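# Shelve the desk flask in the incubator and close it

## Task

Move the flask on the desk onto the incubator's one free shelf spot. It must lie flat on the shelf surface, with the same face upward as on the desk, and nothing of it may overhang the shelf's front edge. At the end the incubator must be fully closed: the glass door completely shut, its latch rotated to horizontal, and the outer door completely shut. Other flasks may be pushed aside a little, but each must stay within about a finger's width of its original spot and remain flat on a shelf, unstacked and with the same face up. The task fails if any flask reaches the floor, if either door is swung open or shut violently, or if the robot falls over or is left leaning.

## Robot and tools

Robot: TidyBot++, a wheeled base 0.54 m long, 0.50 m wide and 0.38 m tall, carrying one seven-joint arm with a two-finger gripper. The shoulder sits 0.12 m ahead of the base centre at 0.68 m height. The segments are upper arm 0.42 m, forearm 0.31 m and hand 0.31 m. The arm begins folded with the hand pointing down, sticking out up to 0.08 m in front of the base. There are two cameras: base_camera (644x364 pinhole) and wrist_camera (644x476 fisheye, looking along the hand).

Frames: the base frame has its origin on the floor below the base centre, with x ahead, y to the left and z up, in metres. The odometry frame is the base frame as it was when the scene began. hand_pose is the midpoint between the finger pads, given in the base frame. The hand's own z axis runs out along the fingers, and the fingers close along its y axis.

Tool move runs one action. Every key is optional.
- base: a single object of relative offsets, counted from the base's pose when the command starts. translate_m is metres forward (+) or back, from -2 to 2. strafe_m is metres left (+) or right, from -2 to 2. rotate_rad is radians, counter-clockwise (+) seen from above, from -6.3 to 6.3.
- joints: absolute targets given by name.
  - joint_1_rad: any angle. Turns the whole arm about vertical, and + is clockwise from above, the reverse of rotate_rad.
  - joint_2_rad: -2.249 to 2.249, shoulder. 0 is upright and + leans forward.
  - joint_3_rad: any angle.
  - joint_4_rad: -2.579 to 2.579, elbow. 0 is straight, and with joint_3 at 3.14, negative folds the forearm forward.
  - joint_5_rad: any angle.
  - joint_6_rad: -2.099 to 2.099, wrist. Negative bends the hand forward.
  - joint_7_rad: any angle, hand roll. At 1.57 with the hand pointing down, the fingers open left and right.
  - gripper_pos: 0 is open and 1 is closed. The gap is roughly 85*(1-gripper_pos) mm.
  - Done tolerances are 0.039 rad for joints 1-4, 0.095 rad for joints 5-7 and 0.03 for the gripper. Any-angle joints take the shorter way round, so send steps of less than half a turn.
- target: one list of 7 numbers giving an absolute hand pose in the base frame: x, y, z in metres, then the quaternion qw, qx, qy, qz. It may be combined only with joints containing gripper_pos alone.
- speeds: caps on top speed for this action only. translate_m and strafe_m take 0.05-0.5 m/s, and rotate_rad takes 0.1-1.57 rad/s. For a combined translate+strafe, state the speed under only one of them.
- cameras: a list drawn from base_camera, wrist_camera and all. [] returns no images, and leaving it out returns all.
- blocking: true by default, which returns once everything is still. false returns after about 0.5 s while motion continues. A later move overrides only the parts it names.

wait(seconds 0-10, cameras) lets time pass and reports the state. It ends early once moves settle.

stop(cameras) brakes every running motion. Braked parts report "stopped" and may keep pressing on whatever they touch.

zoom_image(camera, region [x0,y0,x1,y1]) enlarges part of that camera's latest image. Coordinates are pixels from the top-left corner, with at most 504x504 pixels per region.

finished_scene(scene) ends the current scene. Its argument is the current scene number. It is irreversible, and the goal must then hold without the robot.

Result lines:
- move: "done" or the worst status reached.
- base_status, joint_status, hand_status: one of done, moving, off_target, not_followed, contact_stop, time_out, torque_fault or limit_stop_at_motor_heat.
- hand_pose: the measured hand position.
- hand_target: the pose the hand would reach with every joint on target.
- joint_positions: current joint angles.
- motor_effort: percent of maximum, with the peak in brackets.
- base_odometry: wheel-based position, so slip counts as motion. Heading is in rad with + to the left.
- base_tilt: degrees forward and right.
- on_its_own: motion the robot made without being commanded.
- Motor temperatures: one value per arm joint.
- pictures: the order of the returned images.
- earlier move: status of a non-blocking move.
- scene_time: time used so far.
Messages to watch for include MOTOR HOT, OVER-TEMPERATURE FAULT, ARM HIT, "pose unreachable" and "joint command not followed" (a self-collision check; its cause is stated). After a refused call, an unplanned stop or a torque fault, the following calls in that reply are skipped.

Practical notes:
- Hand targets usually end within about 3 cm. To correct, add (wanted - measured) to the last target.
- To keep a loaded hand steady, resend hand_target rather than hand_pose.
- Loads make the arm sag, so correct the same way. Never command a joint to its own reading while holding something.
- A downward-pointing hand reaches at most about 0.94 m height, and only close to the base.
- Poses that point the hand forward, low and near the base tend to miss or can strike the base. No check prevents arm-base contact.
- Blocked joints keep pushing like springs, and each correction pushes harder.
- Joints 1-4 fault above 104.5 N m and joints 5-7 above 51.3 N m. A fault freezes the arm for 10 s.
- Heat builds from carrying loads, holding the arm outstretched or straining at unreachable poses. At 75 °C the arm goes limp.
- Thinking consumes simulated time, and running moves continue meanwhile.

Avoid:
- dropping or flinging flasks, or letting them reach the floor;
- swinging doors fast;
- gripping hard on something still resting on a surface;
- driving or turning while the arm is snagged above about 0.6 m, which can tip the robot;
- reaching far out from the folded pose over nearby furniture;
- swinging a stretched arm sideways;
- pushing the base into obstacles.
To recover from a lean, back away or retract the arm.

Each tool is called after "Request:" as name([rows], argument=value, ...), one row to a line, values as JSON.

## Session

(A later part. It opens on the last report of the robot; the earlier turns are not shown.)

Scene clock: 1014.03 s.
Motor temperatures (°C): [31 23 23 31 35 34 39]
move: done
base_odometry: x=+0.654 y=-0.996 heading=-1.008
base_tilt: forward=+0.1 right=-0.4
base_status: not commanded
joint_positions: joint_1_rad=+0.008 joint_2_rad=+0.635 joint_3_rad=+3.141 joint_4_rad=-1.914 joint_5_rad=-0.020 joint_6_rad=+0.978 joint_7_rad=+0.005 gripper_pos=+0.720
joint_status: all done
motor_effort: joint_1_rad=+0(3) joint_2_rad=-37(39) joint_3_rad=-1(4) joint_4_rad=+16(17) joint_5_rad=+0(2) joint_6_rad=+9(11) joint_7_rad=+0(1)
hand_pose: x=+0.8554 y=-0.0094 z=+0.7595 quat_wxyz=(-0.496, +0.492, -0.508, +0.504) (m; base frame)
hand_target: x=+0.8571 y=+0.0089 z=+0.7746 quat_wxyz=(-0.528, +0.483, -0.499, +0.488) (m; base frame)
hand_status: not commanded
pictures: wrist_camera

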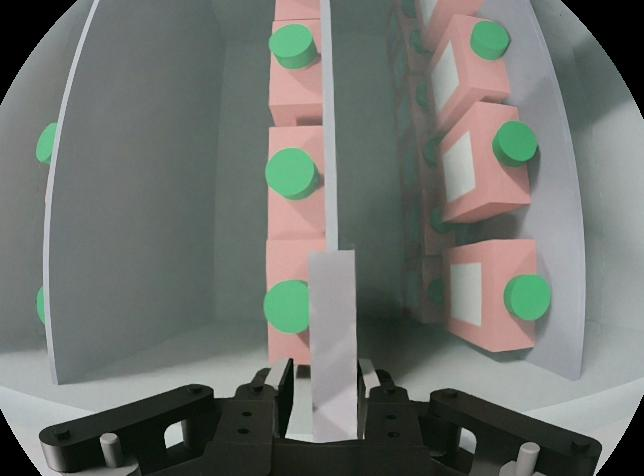

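Request:
move(joints={"gripper_pos": 0.5}, cameras=[])

Request:
move(base={"translate_m": -0.25}, speeds={"translate_m": 0.1}, cameras=[])

Request:
move(joints={"joint_7_rad": 1.6})

Request:
zoom_image(camera="wrist_camera", region=[180, 200, 460, 440])

Scene clock: 1021.93 s.
Motor temperatures (°C): [31 23 23 31 35 34 39]
move: done
base_odometry: x=+0.654 y=-0.996 heading=-1.008
base_tilt: forward=+0.0 right=-0.3
base_status: not commanded
joint_positions: joint_1_rad=+0.008 joint_2_rad=+0.636 joint_3_rad=+3.141 joint_4_rad=-1.914 joint_5_rad=-0.020 joint_6_rad=+0.978 joint_7_rad=+0.005 gripper_pos=+0.500
joint_status: all done
motor_effort: joint_1_rad=+0(1) joint_2_rad=-36(39) joint_3_rad=-1(2) joint_4_rad=+16(19) joint_5_rad=+1(1) joint_6_rad=+9(11) joint_7_rad=+1(1)
hand_pose: x=+0.8555 y=-0.0094 z=+0.7594 quat_wxyz=(-0.496, +0.492, -0.508, +0.504) (m; base frame)
hand_target: x=+0.8571 y=+0.0089 z=+0.7746 quat_wxyz=(-0.528, +0.483, -0.499, +0.488) (m; base frame)
hand_status: not commanded
pictures: none
No camera images: "cameras" was empty.

Scene clock: 1024.97 s.
Motor temperatures (°C): [31 23 23 31 35 34 39]
move: done
base_odometry: x=+0.520 y=-0.785 heading=-1.008
base_tilt: forward=+0.0 right=-0.3
base_status: done
joint_positions: joint_1_rad=+0.008 joint_2_rad=+0.638 joint_3_rad=+3.141 joint_4_rad=-1.913 joint_5_rad=-0.020 joint_6_rad=+0.978 joint_7_rad=+0.005 gripper_pos=+0.500
joint_status: not commanded
motor_effort: joint_1_rad=+0(2) joint_2_rad=-37(38) joint_3_rad=-2(2) joint_4_rad=+15(16) joint_5_rad=+0(1) joint_6_rad=+9(9) joint_7_rad=+1(1)
hand_pose: x=+0.8560 y=-0.0093 z=+0.7584 quat_wxyz=(-0.495, +0.493, -0.508, +0.504) (m; base frame)
hand_target: x=+0.8571 y=+0.0089 z=+0.7746 quat_wxyz=(-0.528, +0.483, -0.499, +0.488) (m; base frame)
hand_status: not commanded
pictures: none
No camera images: "cameras" was empty.

Scene clock: 1027.17 s.
Motor temperatures (°C): [31 23 23 31 35 34 39]
move: done
base_odometry: x=+0.520 y=-0.785 heading=-1.008
base_tilt: forward=+0.1 right=-0.3
base_status: not commanded
joint_positions: joint_1_rad=+0.008 joint_2_rad=+0.638 joint_3_rad=+3.141 joint_4_rad=-1.913 joint_5_rad=-0.020 joint_6_rad=+0.978 joint_7_rad=+1.524 gripper_pos=+0.500
joint_status: all done
motor_effort: joint_1_rad=+0(1) joint_2_rad=-37(37) joint_3_rad=-1(2) joint_4_rad=+15(16) joint_5_rad=+0(1) joint_6_rad=+9(9) joint_7_rad=+1(1)
hand_pose: x=+0.8560 y=-0.0093 z=+0.7584 quat_wxyz=(-0.012, +0.707, -0.029, +0.706) (m; base frame)
hand_target: x=+0.8571 y=+0.0089 z=+0.7746 quat_wxyz=(+0.007, +0.694, +0.023, +0.720) (m; base frame)
hand_status: not commanded
pictures: base_camera, wrist_camera

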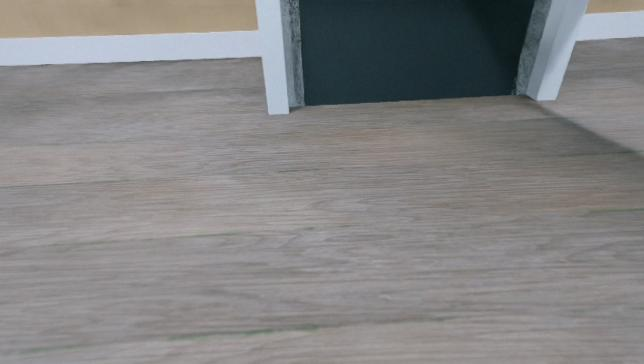

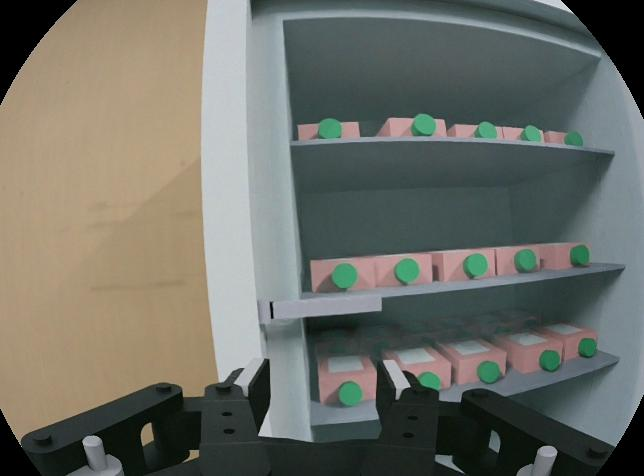

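Scaled by 1.800.

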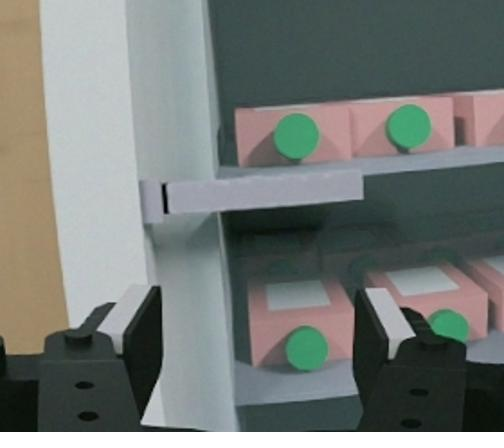

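Request:
move(base={"translate_m": -0.75}, speeds={"translate_m": 0.35}, joints={"gripper_pos": 1.0}, cameras=["wrist_camera"])

Request:
move(base={"strafe_m": -0.8}, speeds={"strafe_m": 0.35}, cameras=["wrist_camera"])

Request:
move(base={"strafe_m": -0.62}, speeds={"strafe_m": 0.35}, cameras=["wrist_camera"])

Scene clock: 1095.20 s.
Motor temperatures (°C): [31 23 23 31 35 34 39]
move: done
base_odometry: x=+0.120 y=-0.150 heading=-1.008
base_tilt: forward=+0.1 right=-0.3
base_status: done
joint_positions: joint_1_rad=+0.008 joint_2_rad=+0.638 joint_3_rad=+3.141 joint_4_rad=-1.912 joint_5_rad=-0.020 joint_6_rad=+0.978 joint_7_rad=+1.524 gripper_pos=+0.999
joint_status: all done
motor_effort: joint_1_rad=+0(2) joint_2_rad=-37(39) joint_3_rad=-1(3) joint_4_rad=+15(16) joint_5_rad=+0(1) joint_6_rad=+9(9) joint_7_rad=+1(1)
hand_pose: x=+0.8561 y=-0.0093 z=+0.7582 quat_wxyz=(-0.012, +0.707, -0.029, +0.706) (m; base frame)
hand_target: x=+0.8571 y=+0.0089 z=+0.7746 quat_wxyz=(+0.007, +0.694, +0.023, +0.720) (m; base frame)
hand_status: not commanded
pictures: wrist_camera

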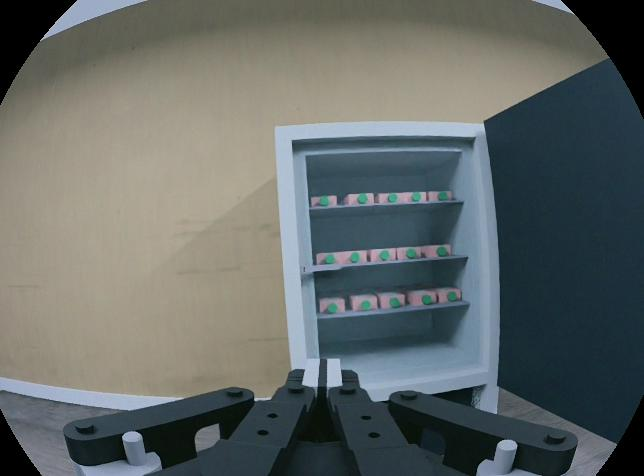

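Scene clock: 1098.47 s.
Motor temperatures (°C): [31 23 23 31 35 34 39]
move: done
base_odometry: x=-0.557 y=-0.577 heading=-1.008
base_tilt: forward=+0.0 right=-0.3
base_status: done
joint_positions: joint_1_rad=+0.004 joint_2_rad=+0.638 joint_3_rad=+3.141 joint_4_rad=-1.912 joint_5_rad=-0.020 joint_6_rad=+0.978 joint_7_rad=+1.524 gripper_pos=+0.999
joint_status: not commanded
motor_effort: joint_1_rad=-1(4) joint_2_rad=-37(37) joint_3_rad=-1(3) joint_4_rad=+15(16) joint_5_rad=+0(1) joint_6_rad=+9(9) joint_7_rad=+0(1)
hand_pose: x=+0.8562 y=-0.0059 z=+0.7582 quat_wxyz=(-0.014, +0.707, -0.028, +0.706) (m; base frame)
hand_target: x=+0.8571 y=+0.0089 z=+0.7746 quat_wxyz=(+0.007, +0.694, +0.023, +0.720) (m; base frame)
hand_status: not commanded
pictures: wrist_camera

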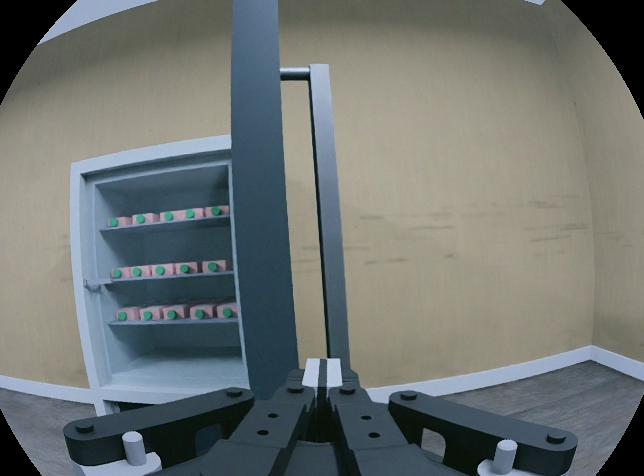

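Scene clock: 1101.20 s.
Motor temperatures (°C): [31 23 23 31 35 34 39]
move: done
base_odometry: x=-1.082 y=-0.908 heading=-1.008
base_tilt: forward=+0.1 right=-0.3
base_status: done
joint_positions: joint_1_rad=+0.003 joint_2_rad=+0.638 joint_3_rad=+3.141 joint_4_rad=-1.912 joint_5_rad=-0.020 joint_6_rad=+0.978 joint_7_rad=+1.524 gripper_pos=+0.999
joint_status: not commanded
motor_effort: joint_1_rad=-1(4) joint_2_rad=-37(38) joint_3_rad=-2(3) joint_4_rad=+15(16) joint_5_rad=+1(1) joint_6_rad=+9(10) joint_7_rad=+1(1)
hand_pose: x=+0.8562 y=-0.0056 z=+0.7582 quat_wxyz=(-0.014, +0.707, -0.027, +0.706) (m; base frame)
hand_target: x=+0.8571 y=+0.0089 z=+0.7746 quat_wxyz=(+0.007, +0.694, +0.023, +0.720) (m; base frame)
hand_status: not commanded
pictures: wrist_camera

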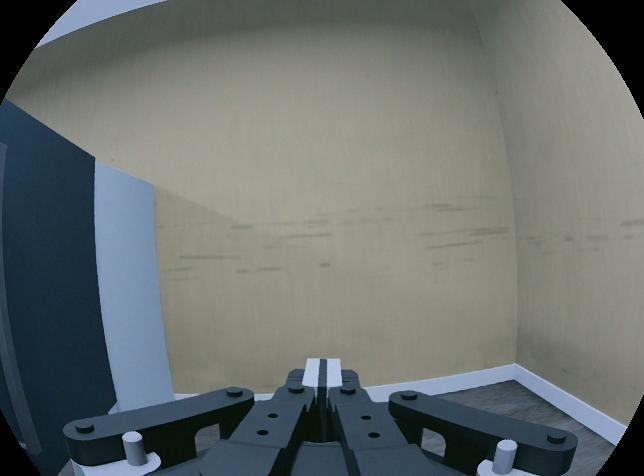

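Request:
move(base={"rotate_rad": 0.785}, speeds={"rotate_rad": 0.6}, cameras=[])

Request:
move(base={"translate_m": -0.177, "strafe_m": -0.177}, cameras=["wrist_camera"])

Request:
move(base={"translate_m": 0.51, "strafe_m": -0.51}, speeds={"translate_m": 0.3}, cameras=["wrist_camera"])

Scene clock: 1127.60 s.
Motor temperatures (°C): [31 23 23 31 35 34 39]
move: done
base_odometry: x=-1.082 y=-0.908 heading=-0.224
base_tilt: forward=+0.0 right=-0.3
base_status: done
joint_positions: joint_1_rad=-0.003 joint_2_rad=+0.638 joint_3_rad=+3.140 joint_4_rad=-1.912 joint_5_rad=-0.020 joint_6_rad=+0.978 joint_7_rad=+1.524 gripper_pos=+0.999
joint_status: not commanded
motor_effort: joint_1_rad=+0(5) joint_2_rad=-37(38) joint_3_rad=-1(4) joint_4_rad=+15(16) joint_5_rad=+0(2) joint_6_rad=+9(9) joint_7_rad=+1(1)
hand_pose: x=+0.8562 y=-0.0008 z=+0.7582 quat_wxyz=(-0.016, +0.707, -0.025, +0.706) (m; base frame)
hand_target: x=+0.8571 y=+0.0089 z=+0.7746 quat_wxyz=(+0.007, +0.694, +0.023, +0.720) (m; base frame)
hand_status: not commanded
pictures: none
No camera images: "cameras" was empty.

Scene clock: 1129.33 s.
Motor temperatures (°C): [31 23 23 31 35 34 39]
move: done
base_odometry: x=-1.294 y=-1.041 heading=-0.224
base_tilt: forward=-0.1 right=-0.3
base_status: done
joint_positions: joint_1_rad=+0.005 joint_2_rad=+0.638 joint_3_rad=+3.140 joint_4_rad=-1.912 joint_5_rad=-0.020 joint_6_rad=+0.978 joint_7_rad=+1.524 gripper_pos=+0.999
joint_status: not commanded
motor_effort: joint_1_rad=-1(4) joint_2_rad=-37(39) joint_3_rad=-1(3) joint_4_rad=+15(16) joint_5_rad=+1(1) joint_6_rad=+9(10) joint_7_rad=+0(1)
hand_pose: x=+0.8562 y=-0.0064 z=+0.7586 quat_wxyz=(-0.014, +0.707, -0.028, +0.707) (m; base frame)
hand_target: x=+0.8571 y=+0.0089 z=+0.7746 quat_wxyz=(+0.007, +0.694, +0.023, +0.720) (m; base frame)
hand_status: not commanded
pictures: wrist_camera

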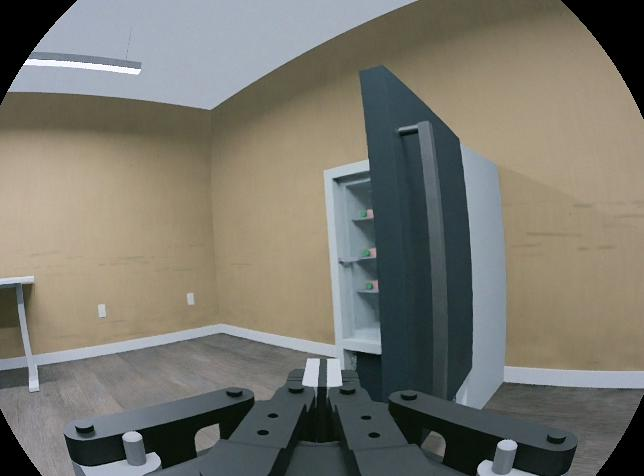

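Scene clock: 1132.63 s.
Motor temperatures (°C): [31 23 23 31 35 34 39]
move: done
base_odometry: x=-0.909 y=-1.652 heading=-0.224
base_tilt: forward=+0.0 right=-0.3
base_status: done
joint_positions: joint_1_rad=+0.002 joint_2_rad=+0.638 joint_3_rad=+3.140 joint_4_rad=-1.912 joint_5_rad=-0.020 joint_6_rad=+0.978 joint_7_rad=+1.524 gripper_pos=+0.999
joint_status: not commanded
motor_effort: joint_1_rad=+0(4) joint_2_rad=-37(38) joint_3_rad=-1(3) joint_4_rad=+15(16) joint_5_rad=+0(1) joint_6_rad=+9(9) joint_7_rad=+0(1)
hand_pose: x=+0.8562 y=-0.0045 z=+0.7586 quat_wxyz=(-0.015, +0.707, -0.027, +0.707) (m; base frame)
hand_target: x=+0.8571 y=+0.0089 z=+0.7746 quat_wxyz=(+0.007, +0.694, +0.023, +0.720) (m; base frame)
hand_status: not commanded
pictures: wrist_camera

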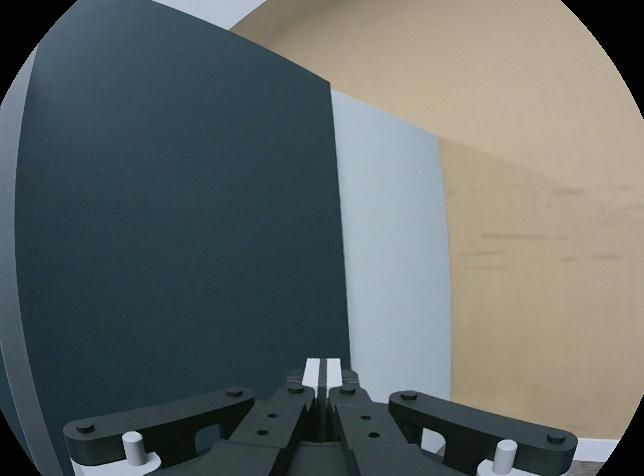

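Request:
move(base={"translate_m": 0.235, "strafe_m": 0.175}, speeds={"translate_m": 0.15}, cameras=["wrist_camera"])

Scene clock: 1147.73 s.
Motor temperatures (°C): [31 23 23 31 35 34 39]
move: done
base_odometry: x=-0.641 y=-1.533 heading=-0.224
base_tilt: forward=+0.0 right=-0.3
base_status: done
joint_positions: joint_1_rad=+0.001 joint_2_rad=+0.638 joint_3_rad=+3.140 joint_4_rad=-1.912 joint_5_rad=-0.020 joint_6_rad=+0.978 joint_7_rad=+1.524 gripper_pos=+0.999
joint_status: not commanded
motor_effort: joint_1_rad=+0(2) joint_2_rad=-37(38) joint_3_rad=-2(3) joint_4_rad=+15(16) joint_5_rad=+0(1) joint_6_rad=+9(9) joint_7_rad=+1(1)
hand_pose: x=+0.8563 y=-0.0038 z=+0.7586 quat_wxyz=(-0.015, +0.707, -0.027, +0.707) (m; base frame)
hand_target: x=+0.8571 y=+0.0089 z=+0.7746 quat_wxyz=(+0.007, +0.694, +0.023, +0.720) (m; base frame)
hand_status: not commanded
pictures: wrist_camera

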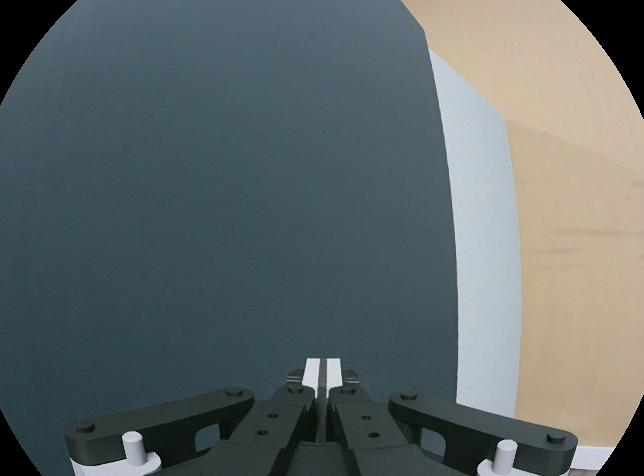

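Request:
move(base={"translate_m": 0.10, "strafe_m": 0.074}, speeds={"translate_m": 0.06}, cameras=["wrist_camera"])

Request:
move(base={"translate_m": 0.0735, "strafe_m": 0.0764}, speeds={"translate_m": 0.08}, cameras=["wrist_camera"])

Scene clock: 1164.37 s.
Motor temperatures (°C): [31 23 23 31 35 34 39]
move: done
base_odometry: x=-0.527 y=-1.483 heading=-0.224
base_tilt: forward=+0.1 right=-0.3
base_status: done
joint_positions: joint_1_rad=+0.005 joint_2_rad=+0.638 joint_3_rad=+3.141 joint_4_rad=-1.912 joint_5_rad=-0.020 joint_6_rad=+0.978 joint_7_rad=+1.524 gripper_pos=+0.999
joint_status: not commanded
motor_effort: joint_1_rad=+0(5) joint_2_rad=-37(39) joint_3_rad=-1(4) joint_4_rad=+14(17) joint_5_rad=+0(3) joint_6_rad=+9(9) joint_7_rad=+1(1)
hand_pose: x=+0.8562 y=-0.0075 z=+0.7584 quat_wxyz=(-0.013, +0.707, -0.028, +0.706) (m; base frame)
hand_target: x=+0.8571 y=+0.0089 z=+0.7746 quat_wxyz=(+0.007, +0.694, +0.023, +0.720) (m; base frame)
hand_status: not commanded
pictures: wrist_camera

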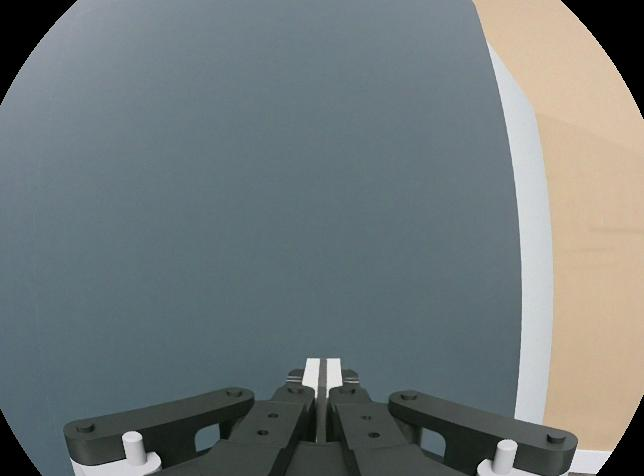

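Scene clock: 1166.20 s.
Motor temperatures (°C): [31 23 23 31 35 34 39]
move: done
base_odometry: x=-0.438 y=-1.425 heading=-0.225
base_tilt: forward=+0.1 right=-0.3
base_status: done
joint_positions: joint_1_rad=+0.005 joint_2_rad=+0.638 joint_3_rad=+3.143 joint_4_rad=-1.914 joint_5_rad=-0.020 joint_6_rad=+0.978 joint_7_rad=+1.524 gripper_pos=+0.999
joint_status: not commanded
motor_effort: joint_1_rad=+0(7) joint_2_rad=-37(38) joint_3_rad=-1(6) joint_4_rad=+15(19) joint_5_rad=+0(3) joint_6_rad=+9(9) joint_7_rad=+0(1)
hand_pose: x=+0.8557 y=-0.0083 z=+0.7578 quat_wxyz=(-0.012, +0.708, -0.028, +0.706) (m; base frame)
hand_target: x=+0.8571 y=+0.0089 z=+0.7746 quat_wxyz=(+0.007, +0.694, +0.023, +0.720) (m; base frame)
hand_status: not commanded
pictures: wrist_camera

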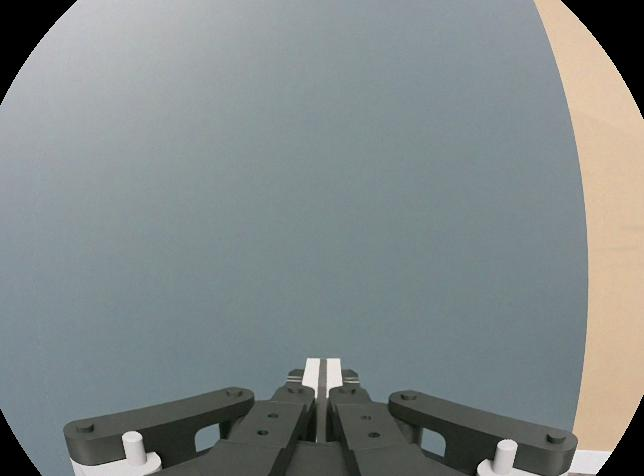

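Working. Continue.

Request:
move(base={"translate_m": 0.0905, "strafe_m": 0.0537}, speeds={"translate_m": 0.08}, cameras=["wrist_camera"])

Request:
move(base={"translate_m": 0.102, "strafe_m": 0.03}, speeds={"translate_m": 0.08}, cameras=["wrist_camera"])

Request:
move(base={"translate_m": 0.105, "strafe_m": 0.0014}, speeds={"translate_m": 0.07})

Scene clock: 1174.33 s.
Motor temperatures (°C): [31 23 23 31 35 34 39]
move: done
base_odometry: x=-0.338 y=-1.393 heading=-0.224
base_tilt: forward=+0.0 right=-0.3
base_status: done
joint_positions: joint_1_rad=+0.004 joint_2_rad=+0.637 joint_3_rad=+3.144 joint_4_rad=-1.915 joint_5_rad=-0.020 joint_6_rad=+0.979 joint_7_rad=+1.524 gripper_pos=+0.999
joint_status: not commanded
motor_effort: joint_1_rad=+0(4) joint_2_rad=-37(39) joint_3_rad=-2(5) joint_4_rad=+15(23) joint_5_rad=+0(3) joint_6_rad=+9(10) joint_7_rad=+1(1)
hand_pose: x=+0.8553 y=-0.0078 z=+0.7583 quat_wxyz=(-0.012, +0.707, -0.028, +0.706) (m; base frame)
hand_target: x=+0.8571 y=+0.0089 z=+0.7746 quat_wxyz=(+0.007, +0.694, +0.023, +0.720) (m; base frame)
hand_status: not commanded
pictures: wrist_camera

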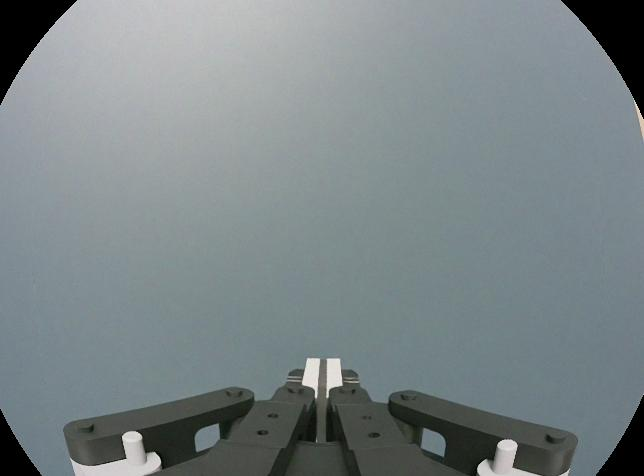

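Scene clock: 1176.20 s.
Motor temperatures (°C): [31 23 23 31 35 34 39]
move: done
base_odometry: x=-0.232 y=-1.386 heading=-0.224
base_tilt: forward=+0.0 right=-0.3
base_status: done
joint_positions: joint_1_rad=+0.004 joint_2_rad=+0.636 joint_3_rad=+3.144 joint_4_rad=-1.914 joint_5_rad=-0.020 joint_6_rad=+0.979 joint_7_rad=+1.524 gripper_pos=+0.999
joint_status: not commanded
motor_effort: joint_1_rad=+0(3) joint_2_rad=-37(39) joint_3_rad=-1(3) joint_4_rad=+14(20) joint_5_rad=+0(2) joint_6_rad=+9(9) joint_7_rad=+0(1)
hand_pose: x=+0.8555 y=-0.0077 z=+0.7592 quat_wxyz=(-0.012, +0.707, -0.028, +0.707) (m; base frame)
hand_target: x=+0.8571 y=+0.0089 z=+0.7746 quat_wxyz=(+0.007, +0.694, +0.023, +0.720) (m; base frame)
hand_status: not commanded
pictures: wrist_camera

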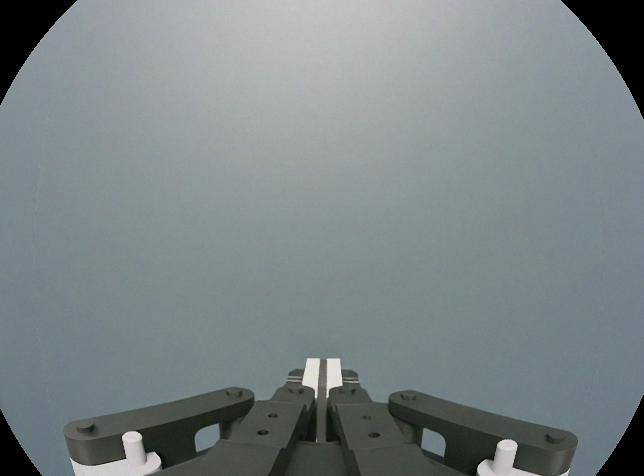

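Scene clock: 1178.20 s.
Motor temperatures (°C): [31 23 23 31 35 34 39]
move: done
base_odometry: x=-0.129 y=-1.408 heading=-0.224
base_tilt: forward=+0.0 right=-0.4
base_status: done
joint_positions: joint_1_rad=+0.004 joint_2_rad=+0.636 joint_3_rad=+3.144 joint_4_rad=-1.915 joint_5_rad=-0.020 joint_6_rad=+0.980 joint_7_rad=+1.524 gripper_pos=+0.999
joint_status: not commanded
motor_effort: joint_1_rad=+0(2) joint_2_rad=-37(39) joint_3_rad=-1(2) joint_4_rad=+15(21) joint_5_rad=+1(1) joint_6_rad=+9(10) joint_7_rad=+1(1)
hand_pose: x=+0.8553 y=-0.0076 z=+0.7591 quat_wxyz=(-0.012, +0.707, -0.028, +0.707) (m; base frame)
hand_target: x=+0.8571 y=+0.0089 z=+0.7746 quat_wxyz=(+0.007, +0.694, +0.023, +0.720) (m; base frame)
hand_status: not commanded
pictures: base_camera, wrist_camera

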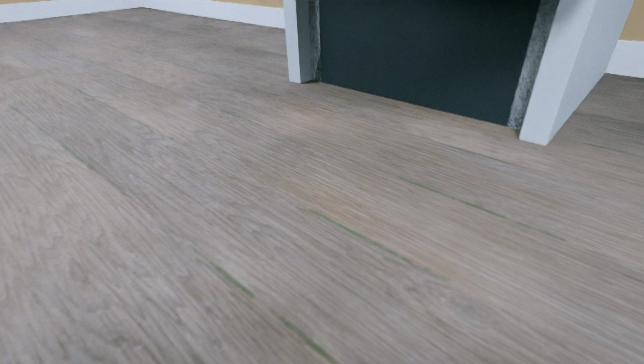

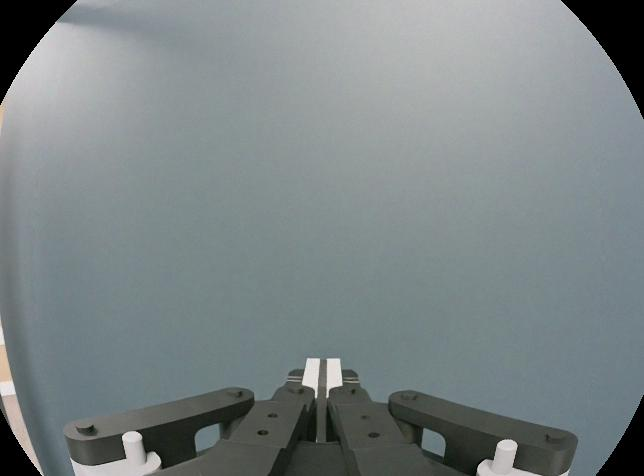

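Request:
move(base={"translate_m": 0.102, "strafe_m": -0.0255}, speeds={"translate_m": 0.05}, cameras=["wrist_camera"])

Request:
move(base={"translate_m": 0.03, "strafe_m": -0.016}, speeds={"translate_m": 0.05})

Scene clock: 1189.27 s.
Motor temperatures (°C): [31 23 23 31 35 34 39]
move: done
base_odometry: x=-0.035 y=-1.455 heading=-0.224
base_tilt: forward=+0.0 right=-0.3
base_status: done
joint_positions: joint_1_rad=+0.003 joint_2_rad=+0.636 joint_3_rad=+3.144 joint_4_rad=-1.915 joint_5_rad=-0.020 joint_6_rad=+0.980 joint_7_rad=+1.524 gripper_pos=+0.999
joint_status: not commanded
motor_effort: joint_1_rad=+0(2) joint_2_rad=-37(39) joint_3_rad=-1(2) joint_4_rad=+14(21) joint_5_rad=+0(1) joint_6_rad=+9(9) joint_7_rad=+1(1)
hand_pose: x=+0.8553 y=-0.0071 z=+0.7593 quat_wxyz=(-0.013, +0.706, -0.028, +0.707) (m; base frame)
hand_target: x=+0.8571 y=+0.0089 z=+0.7746 quat_wxyz=(+0.007, +0.694, +0.023, +0.720) (m; base frame)
hand_status: not commanded
pictures: wrist_camera

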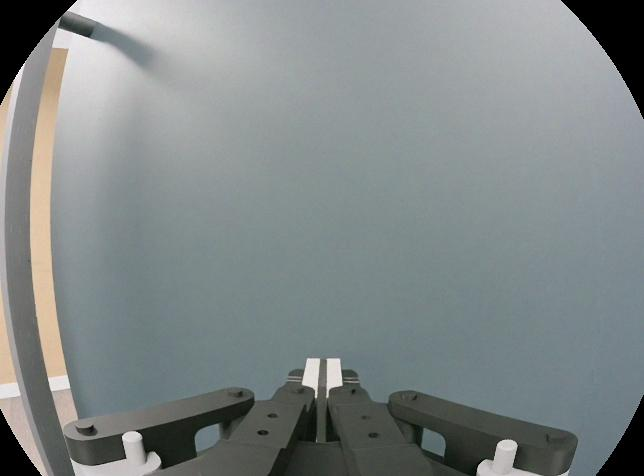

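Scene clock: 1190.40 s.
Motor temperatures (°C): [31 23 23 31 35 34 39]
move: done
base_odometry: x=-0.009 y=-1.478 heading=-0.223
base_tilt: forward=+0.2 right=-0.3
base_status: done
joint_positions: joint_1_rad=+0.001 joint_2_rad=+0.637 joint_3_rad=+3.143 joint_4_rad=-1.913 joint_5_rad=-0.020 joint_6_rad=+0.980 joint_7_rad=+1.524 gripper_pos=+0.999
joint_status: not commanded
motor_effort: joint_1_rad=+0(2) joint_2_rad=-37(38) joint_3_rad=-2(3) joint_4_rad=+15(19) joint_5_rad=+0(1) joint_6_rad=+9(9) joint_7_rad=+0(1)
hand_pose: x=+0.8558 y=-0.0055 z=+0.7592 quat_wxyz=(-0.013, +0.706, -0.027, +0.707) (m; base frame)
hand_target: x=+0.8571 y=+0.0089 z=+0.7746 quat_wxyz=(+0.007, +0.694, +0.023, +0.720) (m; base frame)
hand_status: not commanded
pictures: base_camera, wrist_camera

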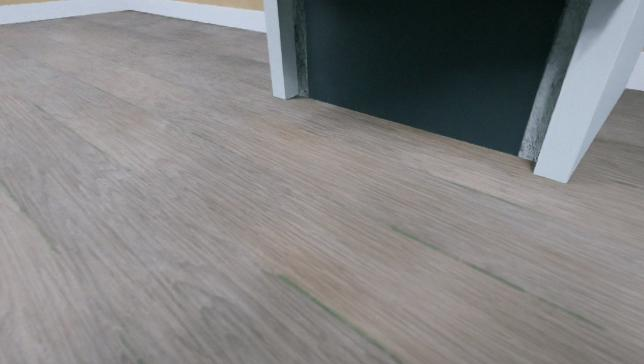

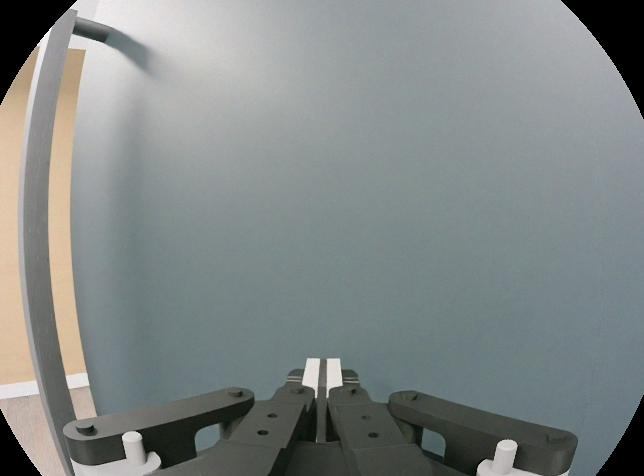

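Request:
move(base={"translate_m": 0.025, "strafe_m": -0.014}, speeds={"translate_m": 0.05}, cameras=[])

Request:
move(base={"translate_m": 0.025, "strafe_m": -0.014}, speeds={"translate_m": 0.05}, cameras=["wrist_camera"])

Scene clock: 1196.73 s.
Motor temperatures (°C): [31 23 23 31 35 34 39]
move: done
base_odometry: x=+0.012 y=-1.497 heading=-0.223
base_tilt: forward=+0.1 right=-0.3
base_status: done
joint_positions: joint_1_rad=-0.001 joint_2_rad=+0.637 joint_3_rad=+3.143 joint_4_rad=-1.911 joint_5_rad=-0.020 joint_6_rad=+0.980 joint_7_rad=+1.524 gripper_pos=+0.999
joint_status: not commanded
motor_effort: joint_1_rad=+0(3) joint_2_rad=-36(39) joint_3_rad=-2(3) joint_4_rad=+15(20) joint_5_rad=+0(1) joint_6_rad=+9(9) joint_7_rad=+1(1)
hand_pose: x=+0.8563 y=-0.0038 z=+0.7599 quat_wxyz=(-0.014, +0.706, -0.026, +0.708) (m; base frame)
hand_target: x=+0.8571 y=+0.0089 z=+0.7746 quat_wxyz=(+0.007, +0.694, +0.023, +0.720) (m; base frame)
hand_status: not commanded
pictures: none
No camera images: "cameras" was empty.

Scene clock: 1197.77 s.
Motor temperatures (°C): [31 23 23 31 35 34 39]
move: done
base_odometry: x=+0.034 y=-1.516 heading=-0.223
base_tilt: forward=+0.0 right=-0.3
base_status: done
joint_positions: joint_1_rad=-0.002 joint_2_rad=+0.638 joint_3_rad=+3.142 joint_4_rad=-1.910 joint_5_rad=-0.019 joint_6_rad=+0.980 joint_7_rad=+1.524 gripper_pos=+0.999
joint_status: not commanded
motor_effort: joint_1_rad=+0(3) joint_2_rad=-37(39) joint_3_rad=-2(3) joint_4_rad=+15(20) joint_5_rad=+1(2) joint_6_rad=+9(10) joint_7_rad=+1(1)
hand_pose: x=+0.8566 y=-0.0028 z=+0.7601 quat_wxyz=(-0.015, +0.706, -0.025, +0.708) (m; base frame)
hand_target: x=+0.8571 y=+0.0089 z=+0.7746 quat_wxyz=(+0.007, +0.694, +0.023, +0.720) (m; base frame)
hand_status: not commanded
pictures: wrist_camera

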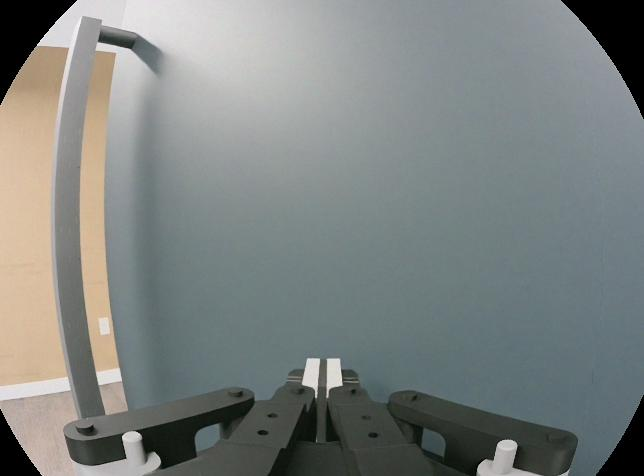

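Request:
move(base={"translate_m": 0.02, "strafe_m": -0.014}, speeds={"translate_m": 0.05}, cameras=[])

Request:
move(base={"translate_m": 0.02, "strafe_m": -0.014}, speeds={"translate_m": 0.05})

Scene clock: 1204.67 s.
Motor temperatures (°C): [31 23 23 31 35 34 39]
move: done
base_odometry: x=+0.050 y=-1.534 heading=-0.223
base_tilt: forward=+0.1 right=-0.3
base_status: done
joint_positions: joint_1_rad=-0.004 joint_2_rad=+0.638 joint_3_rad=+3.142 joint_4_rad=-1.911 joint_5_rad=-0.018 joint_6_rad=+0.980 joint_7_rad=+1.524 gripper_pos=+0.999
joint_status: not commanded
motor_effort: joint_1_rad=+0(3) joint_2_rad=-37(39) joint_3_rad=-2(3) joint_4_rad=+15(18) joint_5_rad=+0(2) joint_6_rad=+9(10) joint_7_rad=+1(1)
hand_pose: x=+0.8564 y=-0.0007 z=+0.7600 quat_wxyz=(-0.016, +0.706, -0.024, +0.708) (m; base frame)
hand_target: x=+0.8571 y=+0.0089 z=+0.7746 quat_wxyz=(+0.007, +0.694, +0.023, +0.720) (m; base frame)
hand_status: not commanded
pictures: none
No camera images: "cameras" was empty.

Scene clock: 1205.60 s.
Motor temperatures (°C): [31 23 23 31 35 34 39]
move: done
base_odometry: x=+0.067 y=-1.552 heading=-0.222
base_tilt: forward=+0.1 right=-0.3
base_status: done
joint_positions: joint_1_rad=-0.003 joint_2_rad=+0.638 joint_3_rad=+3.141 joint_4_rad=-1.911 joint_5_rad=-0.017 joint_6_rad=+0.980 joint_7_rad=+1.524 gripper_pos=+0.999
joint_status: not commanded
motor_effort: joint_1_rad=+0(4) joint_2_rad=-37(38) joint_3_rad=-1(2) joint_4_rad=+15(20) joint_5_rad=+1(3) joint_6_rad=+9(10) joint_7_rad=+1(1)
hand_pose: x=+0.8565 y=-0.0002 z=+0.7595 quat_wxyz=(-0.017, +0.706, -0.024, +0.708) (m; base frame)
hand_target: x=+0.8571 y=+0.0089 z=+0.7746 quat_wxyz=(+0.007, +0.694, +0.023, +0.720) (m; base frame)
hand_status: not commanded
pictures: base_camera, wrist_camera

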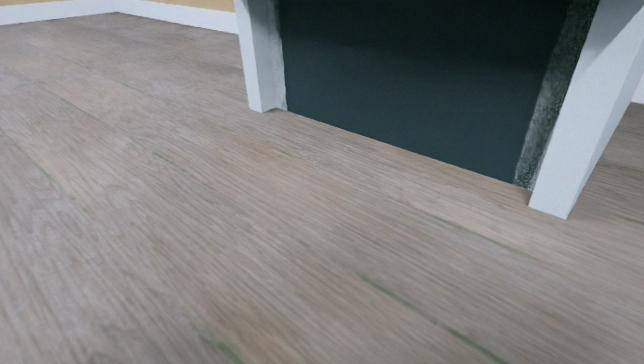

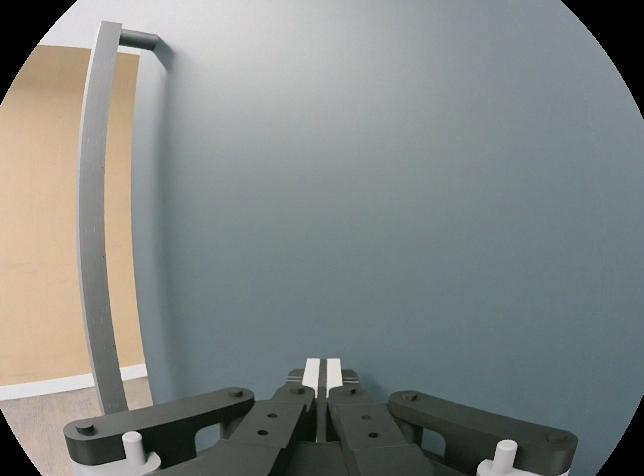

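Request:
move(base={"translate_m": 0.022, "strafe_m": -0.012}, speeds={"translate_m": 0.05}, cameras=[])

Request:
move(base={"translate_m": 0.022, "strafe_m": -0.012}, speeds={"translate_m": 0.05}, cameras=["wrist_camera"])

Scene clock: 1211.93 s.
Motor temperatures (°C): [31 23 23 31 35 34 39]
move: done
base_odometry: x=+0.086 y=-1.569 heading=-0.223
base_tilt: forward=+0.1 right=-0.3
base_status: done
joint_positions: joint_1_rad=-0.021 joint_2_rad=+0.638 joint_3_rad=+3.130 joint_4_rad=-1.916 joint_5_rad=-0.010 joint_6_rad=+0.980 joint_7_rad=+1.524 gripper_pos=+0.999
joint_status: not commanded
motor_effort: joint_1_rad=+3(6) joint_2_rad=-38(39) joint_3_rad=+2(4) joint_4_rad=+17(20) joint_5_rad=-2(4) joint_6_rad=+10(10) joint_7_rad=+1(1)
hand_pose: x=+0.8548 y=+0.0211 z=+0.7573 quat_wxyz=(-0.029, +0.708, -0.013, +0.705) (m; base frame)
hand_target: x=+0.8571 y=+0.0089 z=+0.7746 quat_wxyz=(+0.007, +0.694, +0.023, +0.720) (m; base frame)
hand_status: not commanded
pictures: none
No camera images: "cameras" was empty.

Scene clock: 1212.97 s.
Motor temperatures (°C): [31 23 23 31 35 34 39]
move: done
base_odometry: x=+0.104 y=-1.585 heading=-0.223
base_tilt: forward=+0.0 right=-0.3
base_status: done
joint_positions: joint_1_rad=-0.043 joint_2_rad=+0.635 joint_3_rad=+3.113 joint_4_rad=-1.926 joint_5_rad=+0.005 joint_6_rad=+0.980 joint_7_rad=+1.524 gripper_pos=+0.999
joint_status: not commanded
motor_effort: joint_1_rad=+7(10) joint_2_rad=-36(38) joint_3_rad=+5(7) joint_4_rad=+19(22) joint_5_rad=-5(6) joint_6_rad=+10(10) joint_7_rad=+0(1)
hand_pose: x=+0.8504 y=+0.0501 z=+0.7549 quat_wxyz=(-0.046, +0.711, +0.003, +0.702) (m; base frame)
hand_target: x=+0.8571 y=+0.0089 z=+0.7746 quat_wxyz=(+0.007, +0.694, +0.023, +0.720) (m; base frame)
hand_status: not commanded
pictures: wrist_camera

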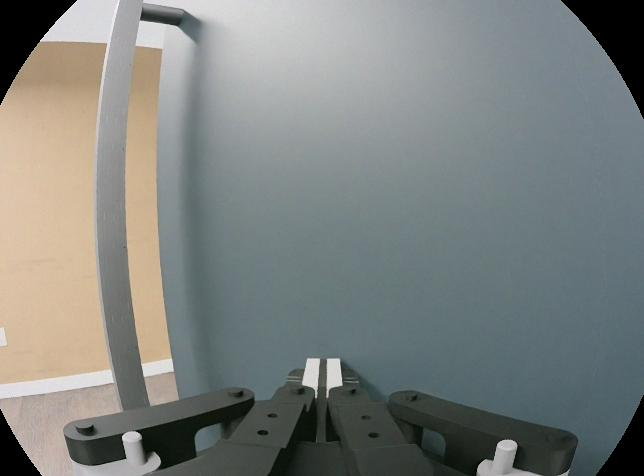

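Request:
move(base={"translate_m": -0.03, "strafe_m": 0.045}, speeds={"translate_m": 0.06}, cameras=[])

Request:
move(base={"translate_m": -0.5}, speeds={"translate_m": 0.2})

Scene clock: 1219.07 s.
Motor temperatures (°C): [31 23 23 31 35 34 39]
move: done
base_odometry: x=+0.085 y=-1.535 heading=-0.223
base_tilt: forward=+0.1 right=-0.4
base_status: done
joint_positions: joint_1_rad=-0.007 joint_2_rad=+0.636 joint_3_rad=+3.127 joint_4_rad=-1.920 joint_5_rad=+0.005 joint_6_rad=+0.980 joint_7_rad=+1.524 gripper_pos=+0.999
joint_status: not commanded
motor_effort: joint_1_rad=+0(8) joint_2_rad=-37(39) joint_3_rad=-2(5) joint_4_rad=+15(18) joint_5_rad=+0(5) joint_6_rad=+9(10) joint_7_rad=+0(1)
hand_pose: x=+0.8537 y=+0.0155 z=+0.7572 quat_wxyz=(-0.026, +0.709, -0.011, +0.705) (m; base frame)
hand_target: x=+0.8571 y=+0.0089 z=+0.7746 quat_wxyz=(+0.007, +0.694, +0.023, +0.720) (m; base frame)
hand_status: not commanded
pictures: none
No camera images: "cameras" was empty.

Scene clock: 1222.33 s.
Motor temperatures (°C): [31 23 23 31 35 34 39]
move: done
base_odometry: x=-0.403 y=-1.424 heading=-0.223
base_tilt: forward=+0.0 right=-0.3
base_status: done
joint_positions: joint_1_rad=-0.007 joint_2_rad=+0.636 joint_3_rad=+3.127 joint_4_rad=-1.917 joint_5_rad=+0.005 joint_6_rad=+0.980 joint_7_rad=+1.524 gripper_pos=+0.999
joint_status: not commanded
motor_effort: joint_1_rad=-1(1) joint_2_rad=-37(39) joint_3_rad=-2(3) joint_4_rad=+15(16) joint_5_rad=+0(1) joint_6_rad=+9(9) joint_7_rad=+1(1)
hand_pose: x=+0.8544 y=+0.0155 z=+0.7579 quat_wxyz=(-0.026, +0.708, -0.011, +0.706) (m; base frame)
hand_target: x=+0.8571 y=+0.0089 z=+0.7746 quat_wxyz=(+0.007, +0.694, +0.023, +0.720) (m; base frame)
hand_status: not commanded
pictures: base_camera, wrist_camera

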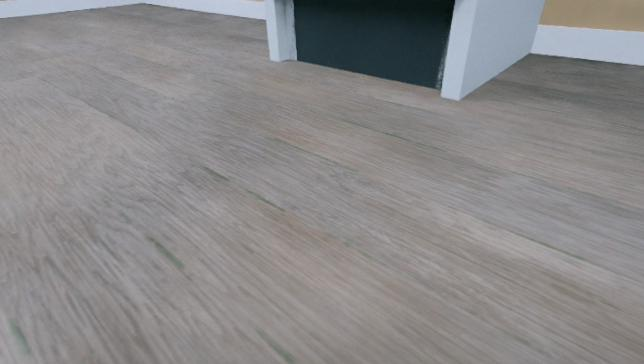

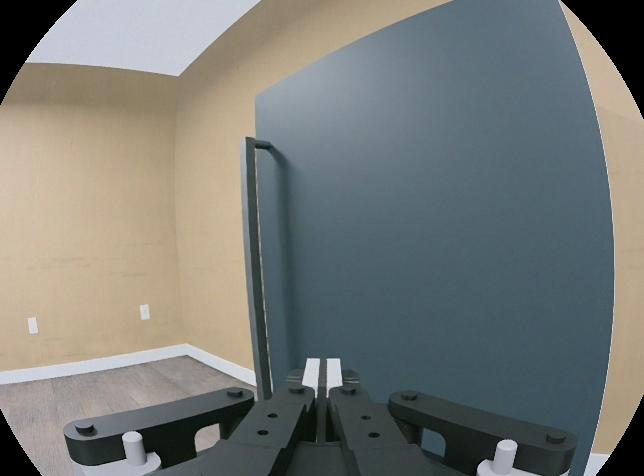

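Request:
move(base={"translate_m": -0.3}, cameras=[])

Request:
move(base={"translate_m": 0.4, "strafe_m": 1.1}, speeds={"strafe_m": 0.4}, cameras=[])

Request:
move(base={"rotate_rad": -0.9}, joints={"joint_1_rad": 0.0})

Request:
zoom_image(camera="wrist_camera", region=[200, 50, 500, 380])

Scene clock: 1236.60 s.
Motor temperatures (°C): [31 23 23 31 35 34 39]
move: done
base_odometry: x=-0.695 y=-1.358 heading=-0.223
base_tilt: forward=+0.0 right=-0.4
base_status: done
joint_positions: joint_1_rad=-0.007 joint_2_rad=+0.636 joint_3_rad=+3.127 joint_4_rad=-1.916 joint_5_rad=+0.005 joint_6_rad=+0.980 joint_7_rad=+1.524 gripper_pos=+0.999
joint_status: not commanded
motor_effort: joint_1_rad=-1(2) joint_2_rad=-37(39) joint_3_rad=-2(3) joint_4_rad=+15(16) joint_5_rad=+0(1) joint_6_rad=+9(10) joint_7_rad=+0(1)
hand_pose: x=+0.8548 y=+0.0155 z=+0.7587 quat_wxyz=(-0.026, +0.707, -0.011, +0.706) (m; base frame)
hand_target: x=+0.8571 y=+0.0089 z=+0.7746 quat_wxyz=(+0.007, +0.694, +0.023, +0.720) (m; base frame)
hand_status: not commanded
pictures: none
No camera images: "cameras" was empty.

Scene clock: 1240.57 s.
Motor temperatures (°C): [31 23 23 31 35 34 39]
move: done
base_odometry: x=-0.063 y=-0.373 heading=-0.222
base_tilt: forward=+0.0 right=-0.3
base_status: done
joint_positions: joint_1_rad=-0.003 joint_2_rad=+0.636 joint_3_rad=+3.131 joint_4_rad=-1.916 joint_5_rad=+0.005 joint_6_rad=+0.980 joint_7_rad=+1.524 gripper_pos=+0.999
joint_status: not commanded
motor_effort: joint_1_rad=-1(3) joint_2_rad=-37(38) joint_3_rad=-1(4) joint_4_rad=+15(16) joint_5_rad=+0(1) joint_6_rad=+9(9) joint_7_rad=+0(1)
hand_pose: x=+0.8549 y=+0.0106 z=+0.7587 quat_wxyz=(-0.023, +0.707, -0.012, +0.706) (m; base frame)
hand_target: x=+0.8571 y=+0.0089 z=+0.7746 quat_wxyz=(+0.007, +0.694, +0.023, +0.720) (m; base frame)
hand_status: not commanded
pictures: none
No camera images: "cameras" was empty.

Scene clock: 1242.67 s.
Motor temperatures (°C): [31 23 23 31 35 34 39]
move: done
base_odometry: x=-0.063 y=-0.373 heading=-1.122
base_tilt: forward=+0.1 right=-0.3
base_status: done
joint_positions: joint_1_rad=+0.007 joint_2_rad=+0.636 joint_3_rad=+3.146 joint_4_rad=-1.915 joint_5_rad=+0.005 joint_6_rad=+0.980 joint_7_rad=+1.524 gripper_pos=+0.999
joint_status: all done
motor_effort: joint_1_rad=+0(6) joint_2_rad=-37(38) joint_3_rad=-1(5) joint_4_rad=+15(15) joint_5_rad=+1(2) joint_6_rad=+9(9) joint_7_rad=+1(1)
hand_pose: x=+0.8553 y=-0.0049 z=+0.7589 quat_wxyz=(-0.012, +0.707, -0.017, +0.707) (m; base frame)
hand_target: x=+0.8571 y=+0.0089 z=+0.7746 quat_wxyz=(+0.007, +0.694, +0.023, +0.720) (m; base frame)
hand_status: not commanded
pictures: base_camera, wrist_camera

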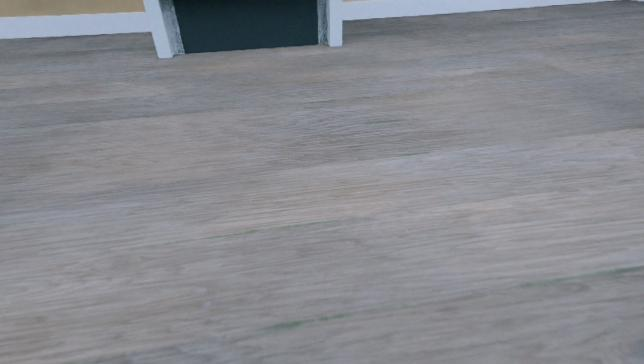

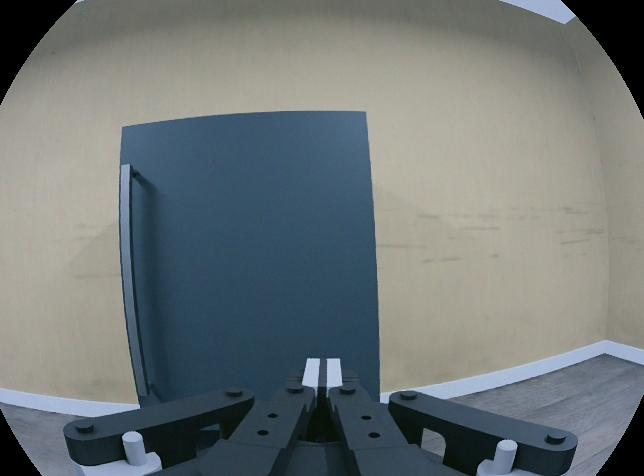

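Scaled by 1.527.

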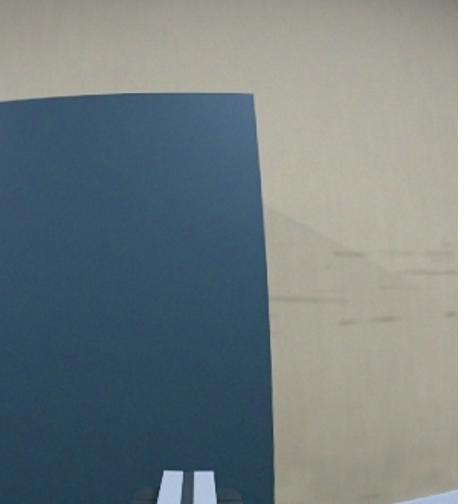

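Request:
move(base={"strafe_m": 1.1}, speeds={"strafe_m": 0.4})

Request:
zoom_image(camera="wrist_camera", region=[330, 80, 630, 420])

Scene clock: 1251.53 s.
Motor temperatures (°C): [31 23 23 31 35 34 39]
move: done
base_odometry: x=+0.929 y=+0.104 heading=-1.123
base_tilt: forward=+0.1 right=-0.3
base_status: done
joint_positions: joint_1_rad=-0.001 joint_2_rad=+0.636 joint_3_rad=+3.146 joint_4_rad=-1.915 joint_5_rad=+0.005 joint_6_rad=+0.980 joint_7_rad=+1.524 gripper_pos=+0.999
joint_status: not commanded
motor_effort: joint_1_rad=+0(3) joint_2_rad=-37(37) joint_3_rad=-1(4) joint_4_rad=+15(15) joint_5_rad=+0(1) joint_6_rad=+9(9) joint_7_rad=+1(1)
hand_pose: x=+0.8553 y=+0.0012 z=+0.7589 quat_wxyz=(-0.015, +0.707, -0.014, +0.707) (m; base frame)
hand_target: x=+0.8571 y=+0.0089 z=+0.7746 quat_wxyz=(+0.007, +0.694, +0.023, +0.720) (m; base frame)
hand_status: not commanded
pictures: base_camera, wrist_camera

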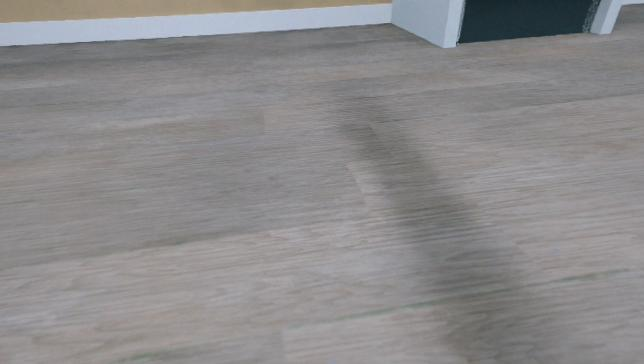

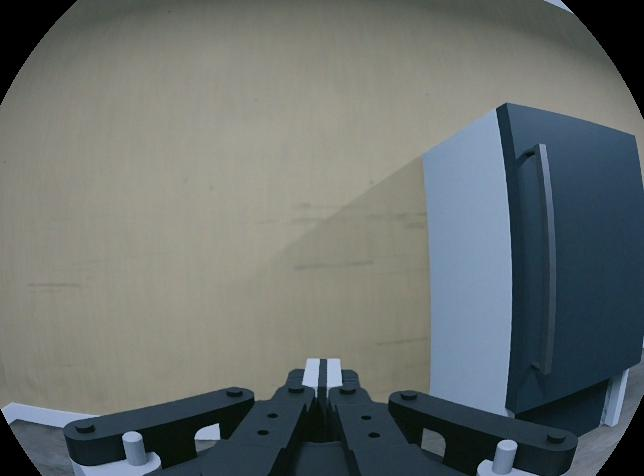

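Scaled by 1.482.

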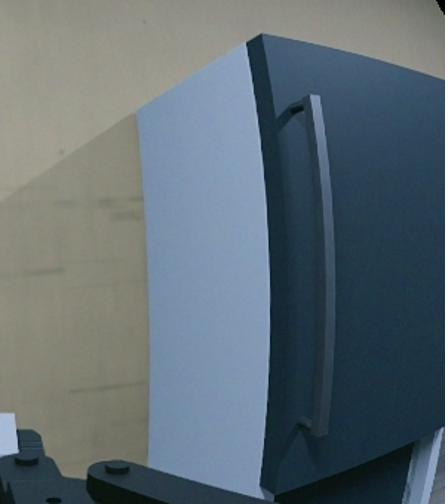

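Request:
finished_scene(scene=1)

The scene is finished: the task was done.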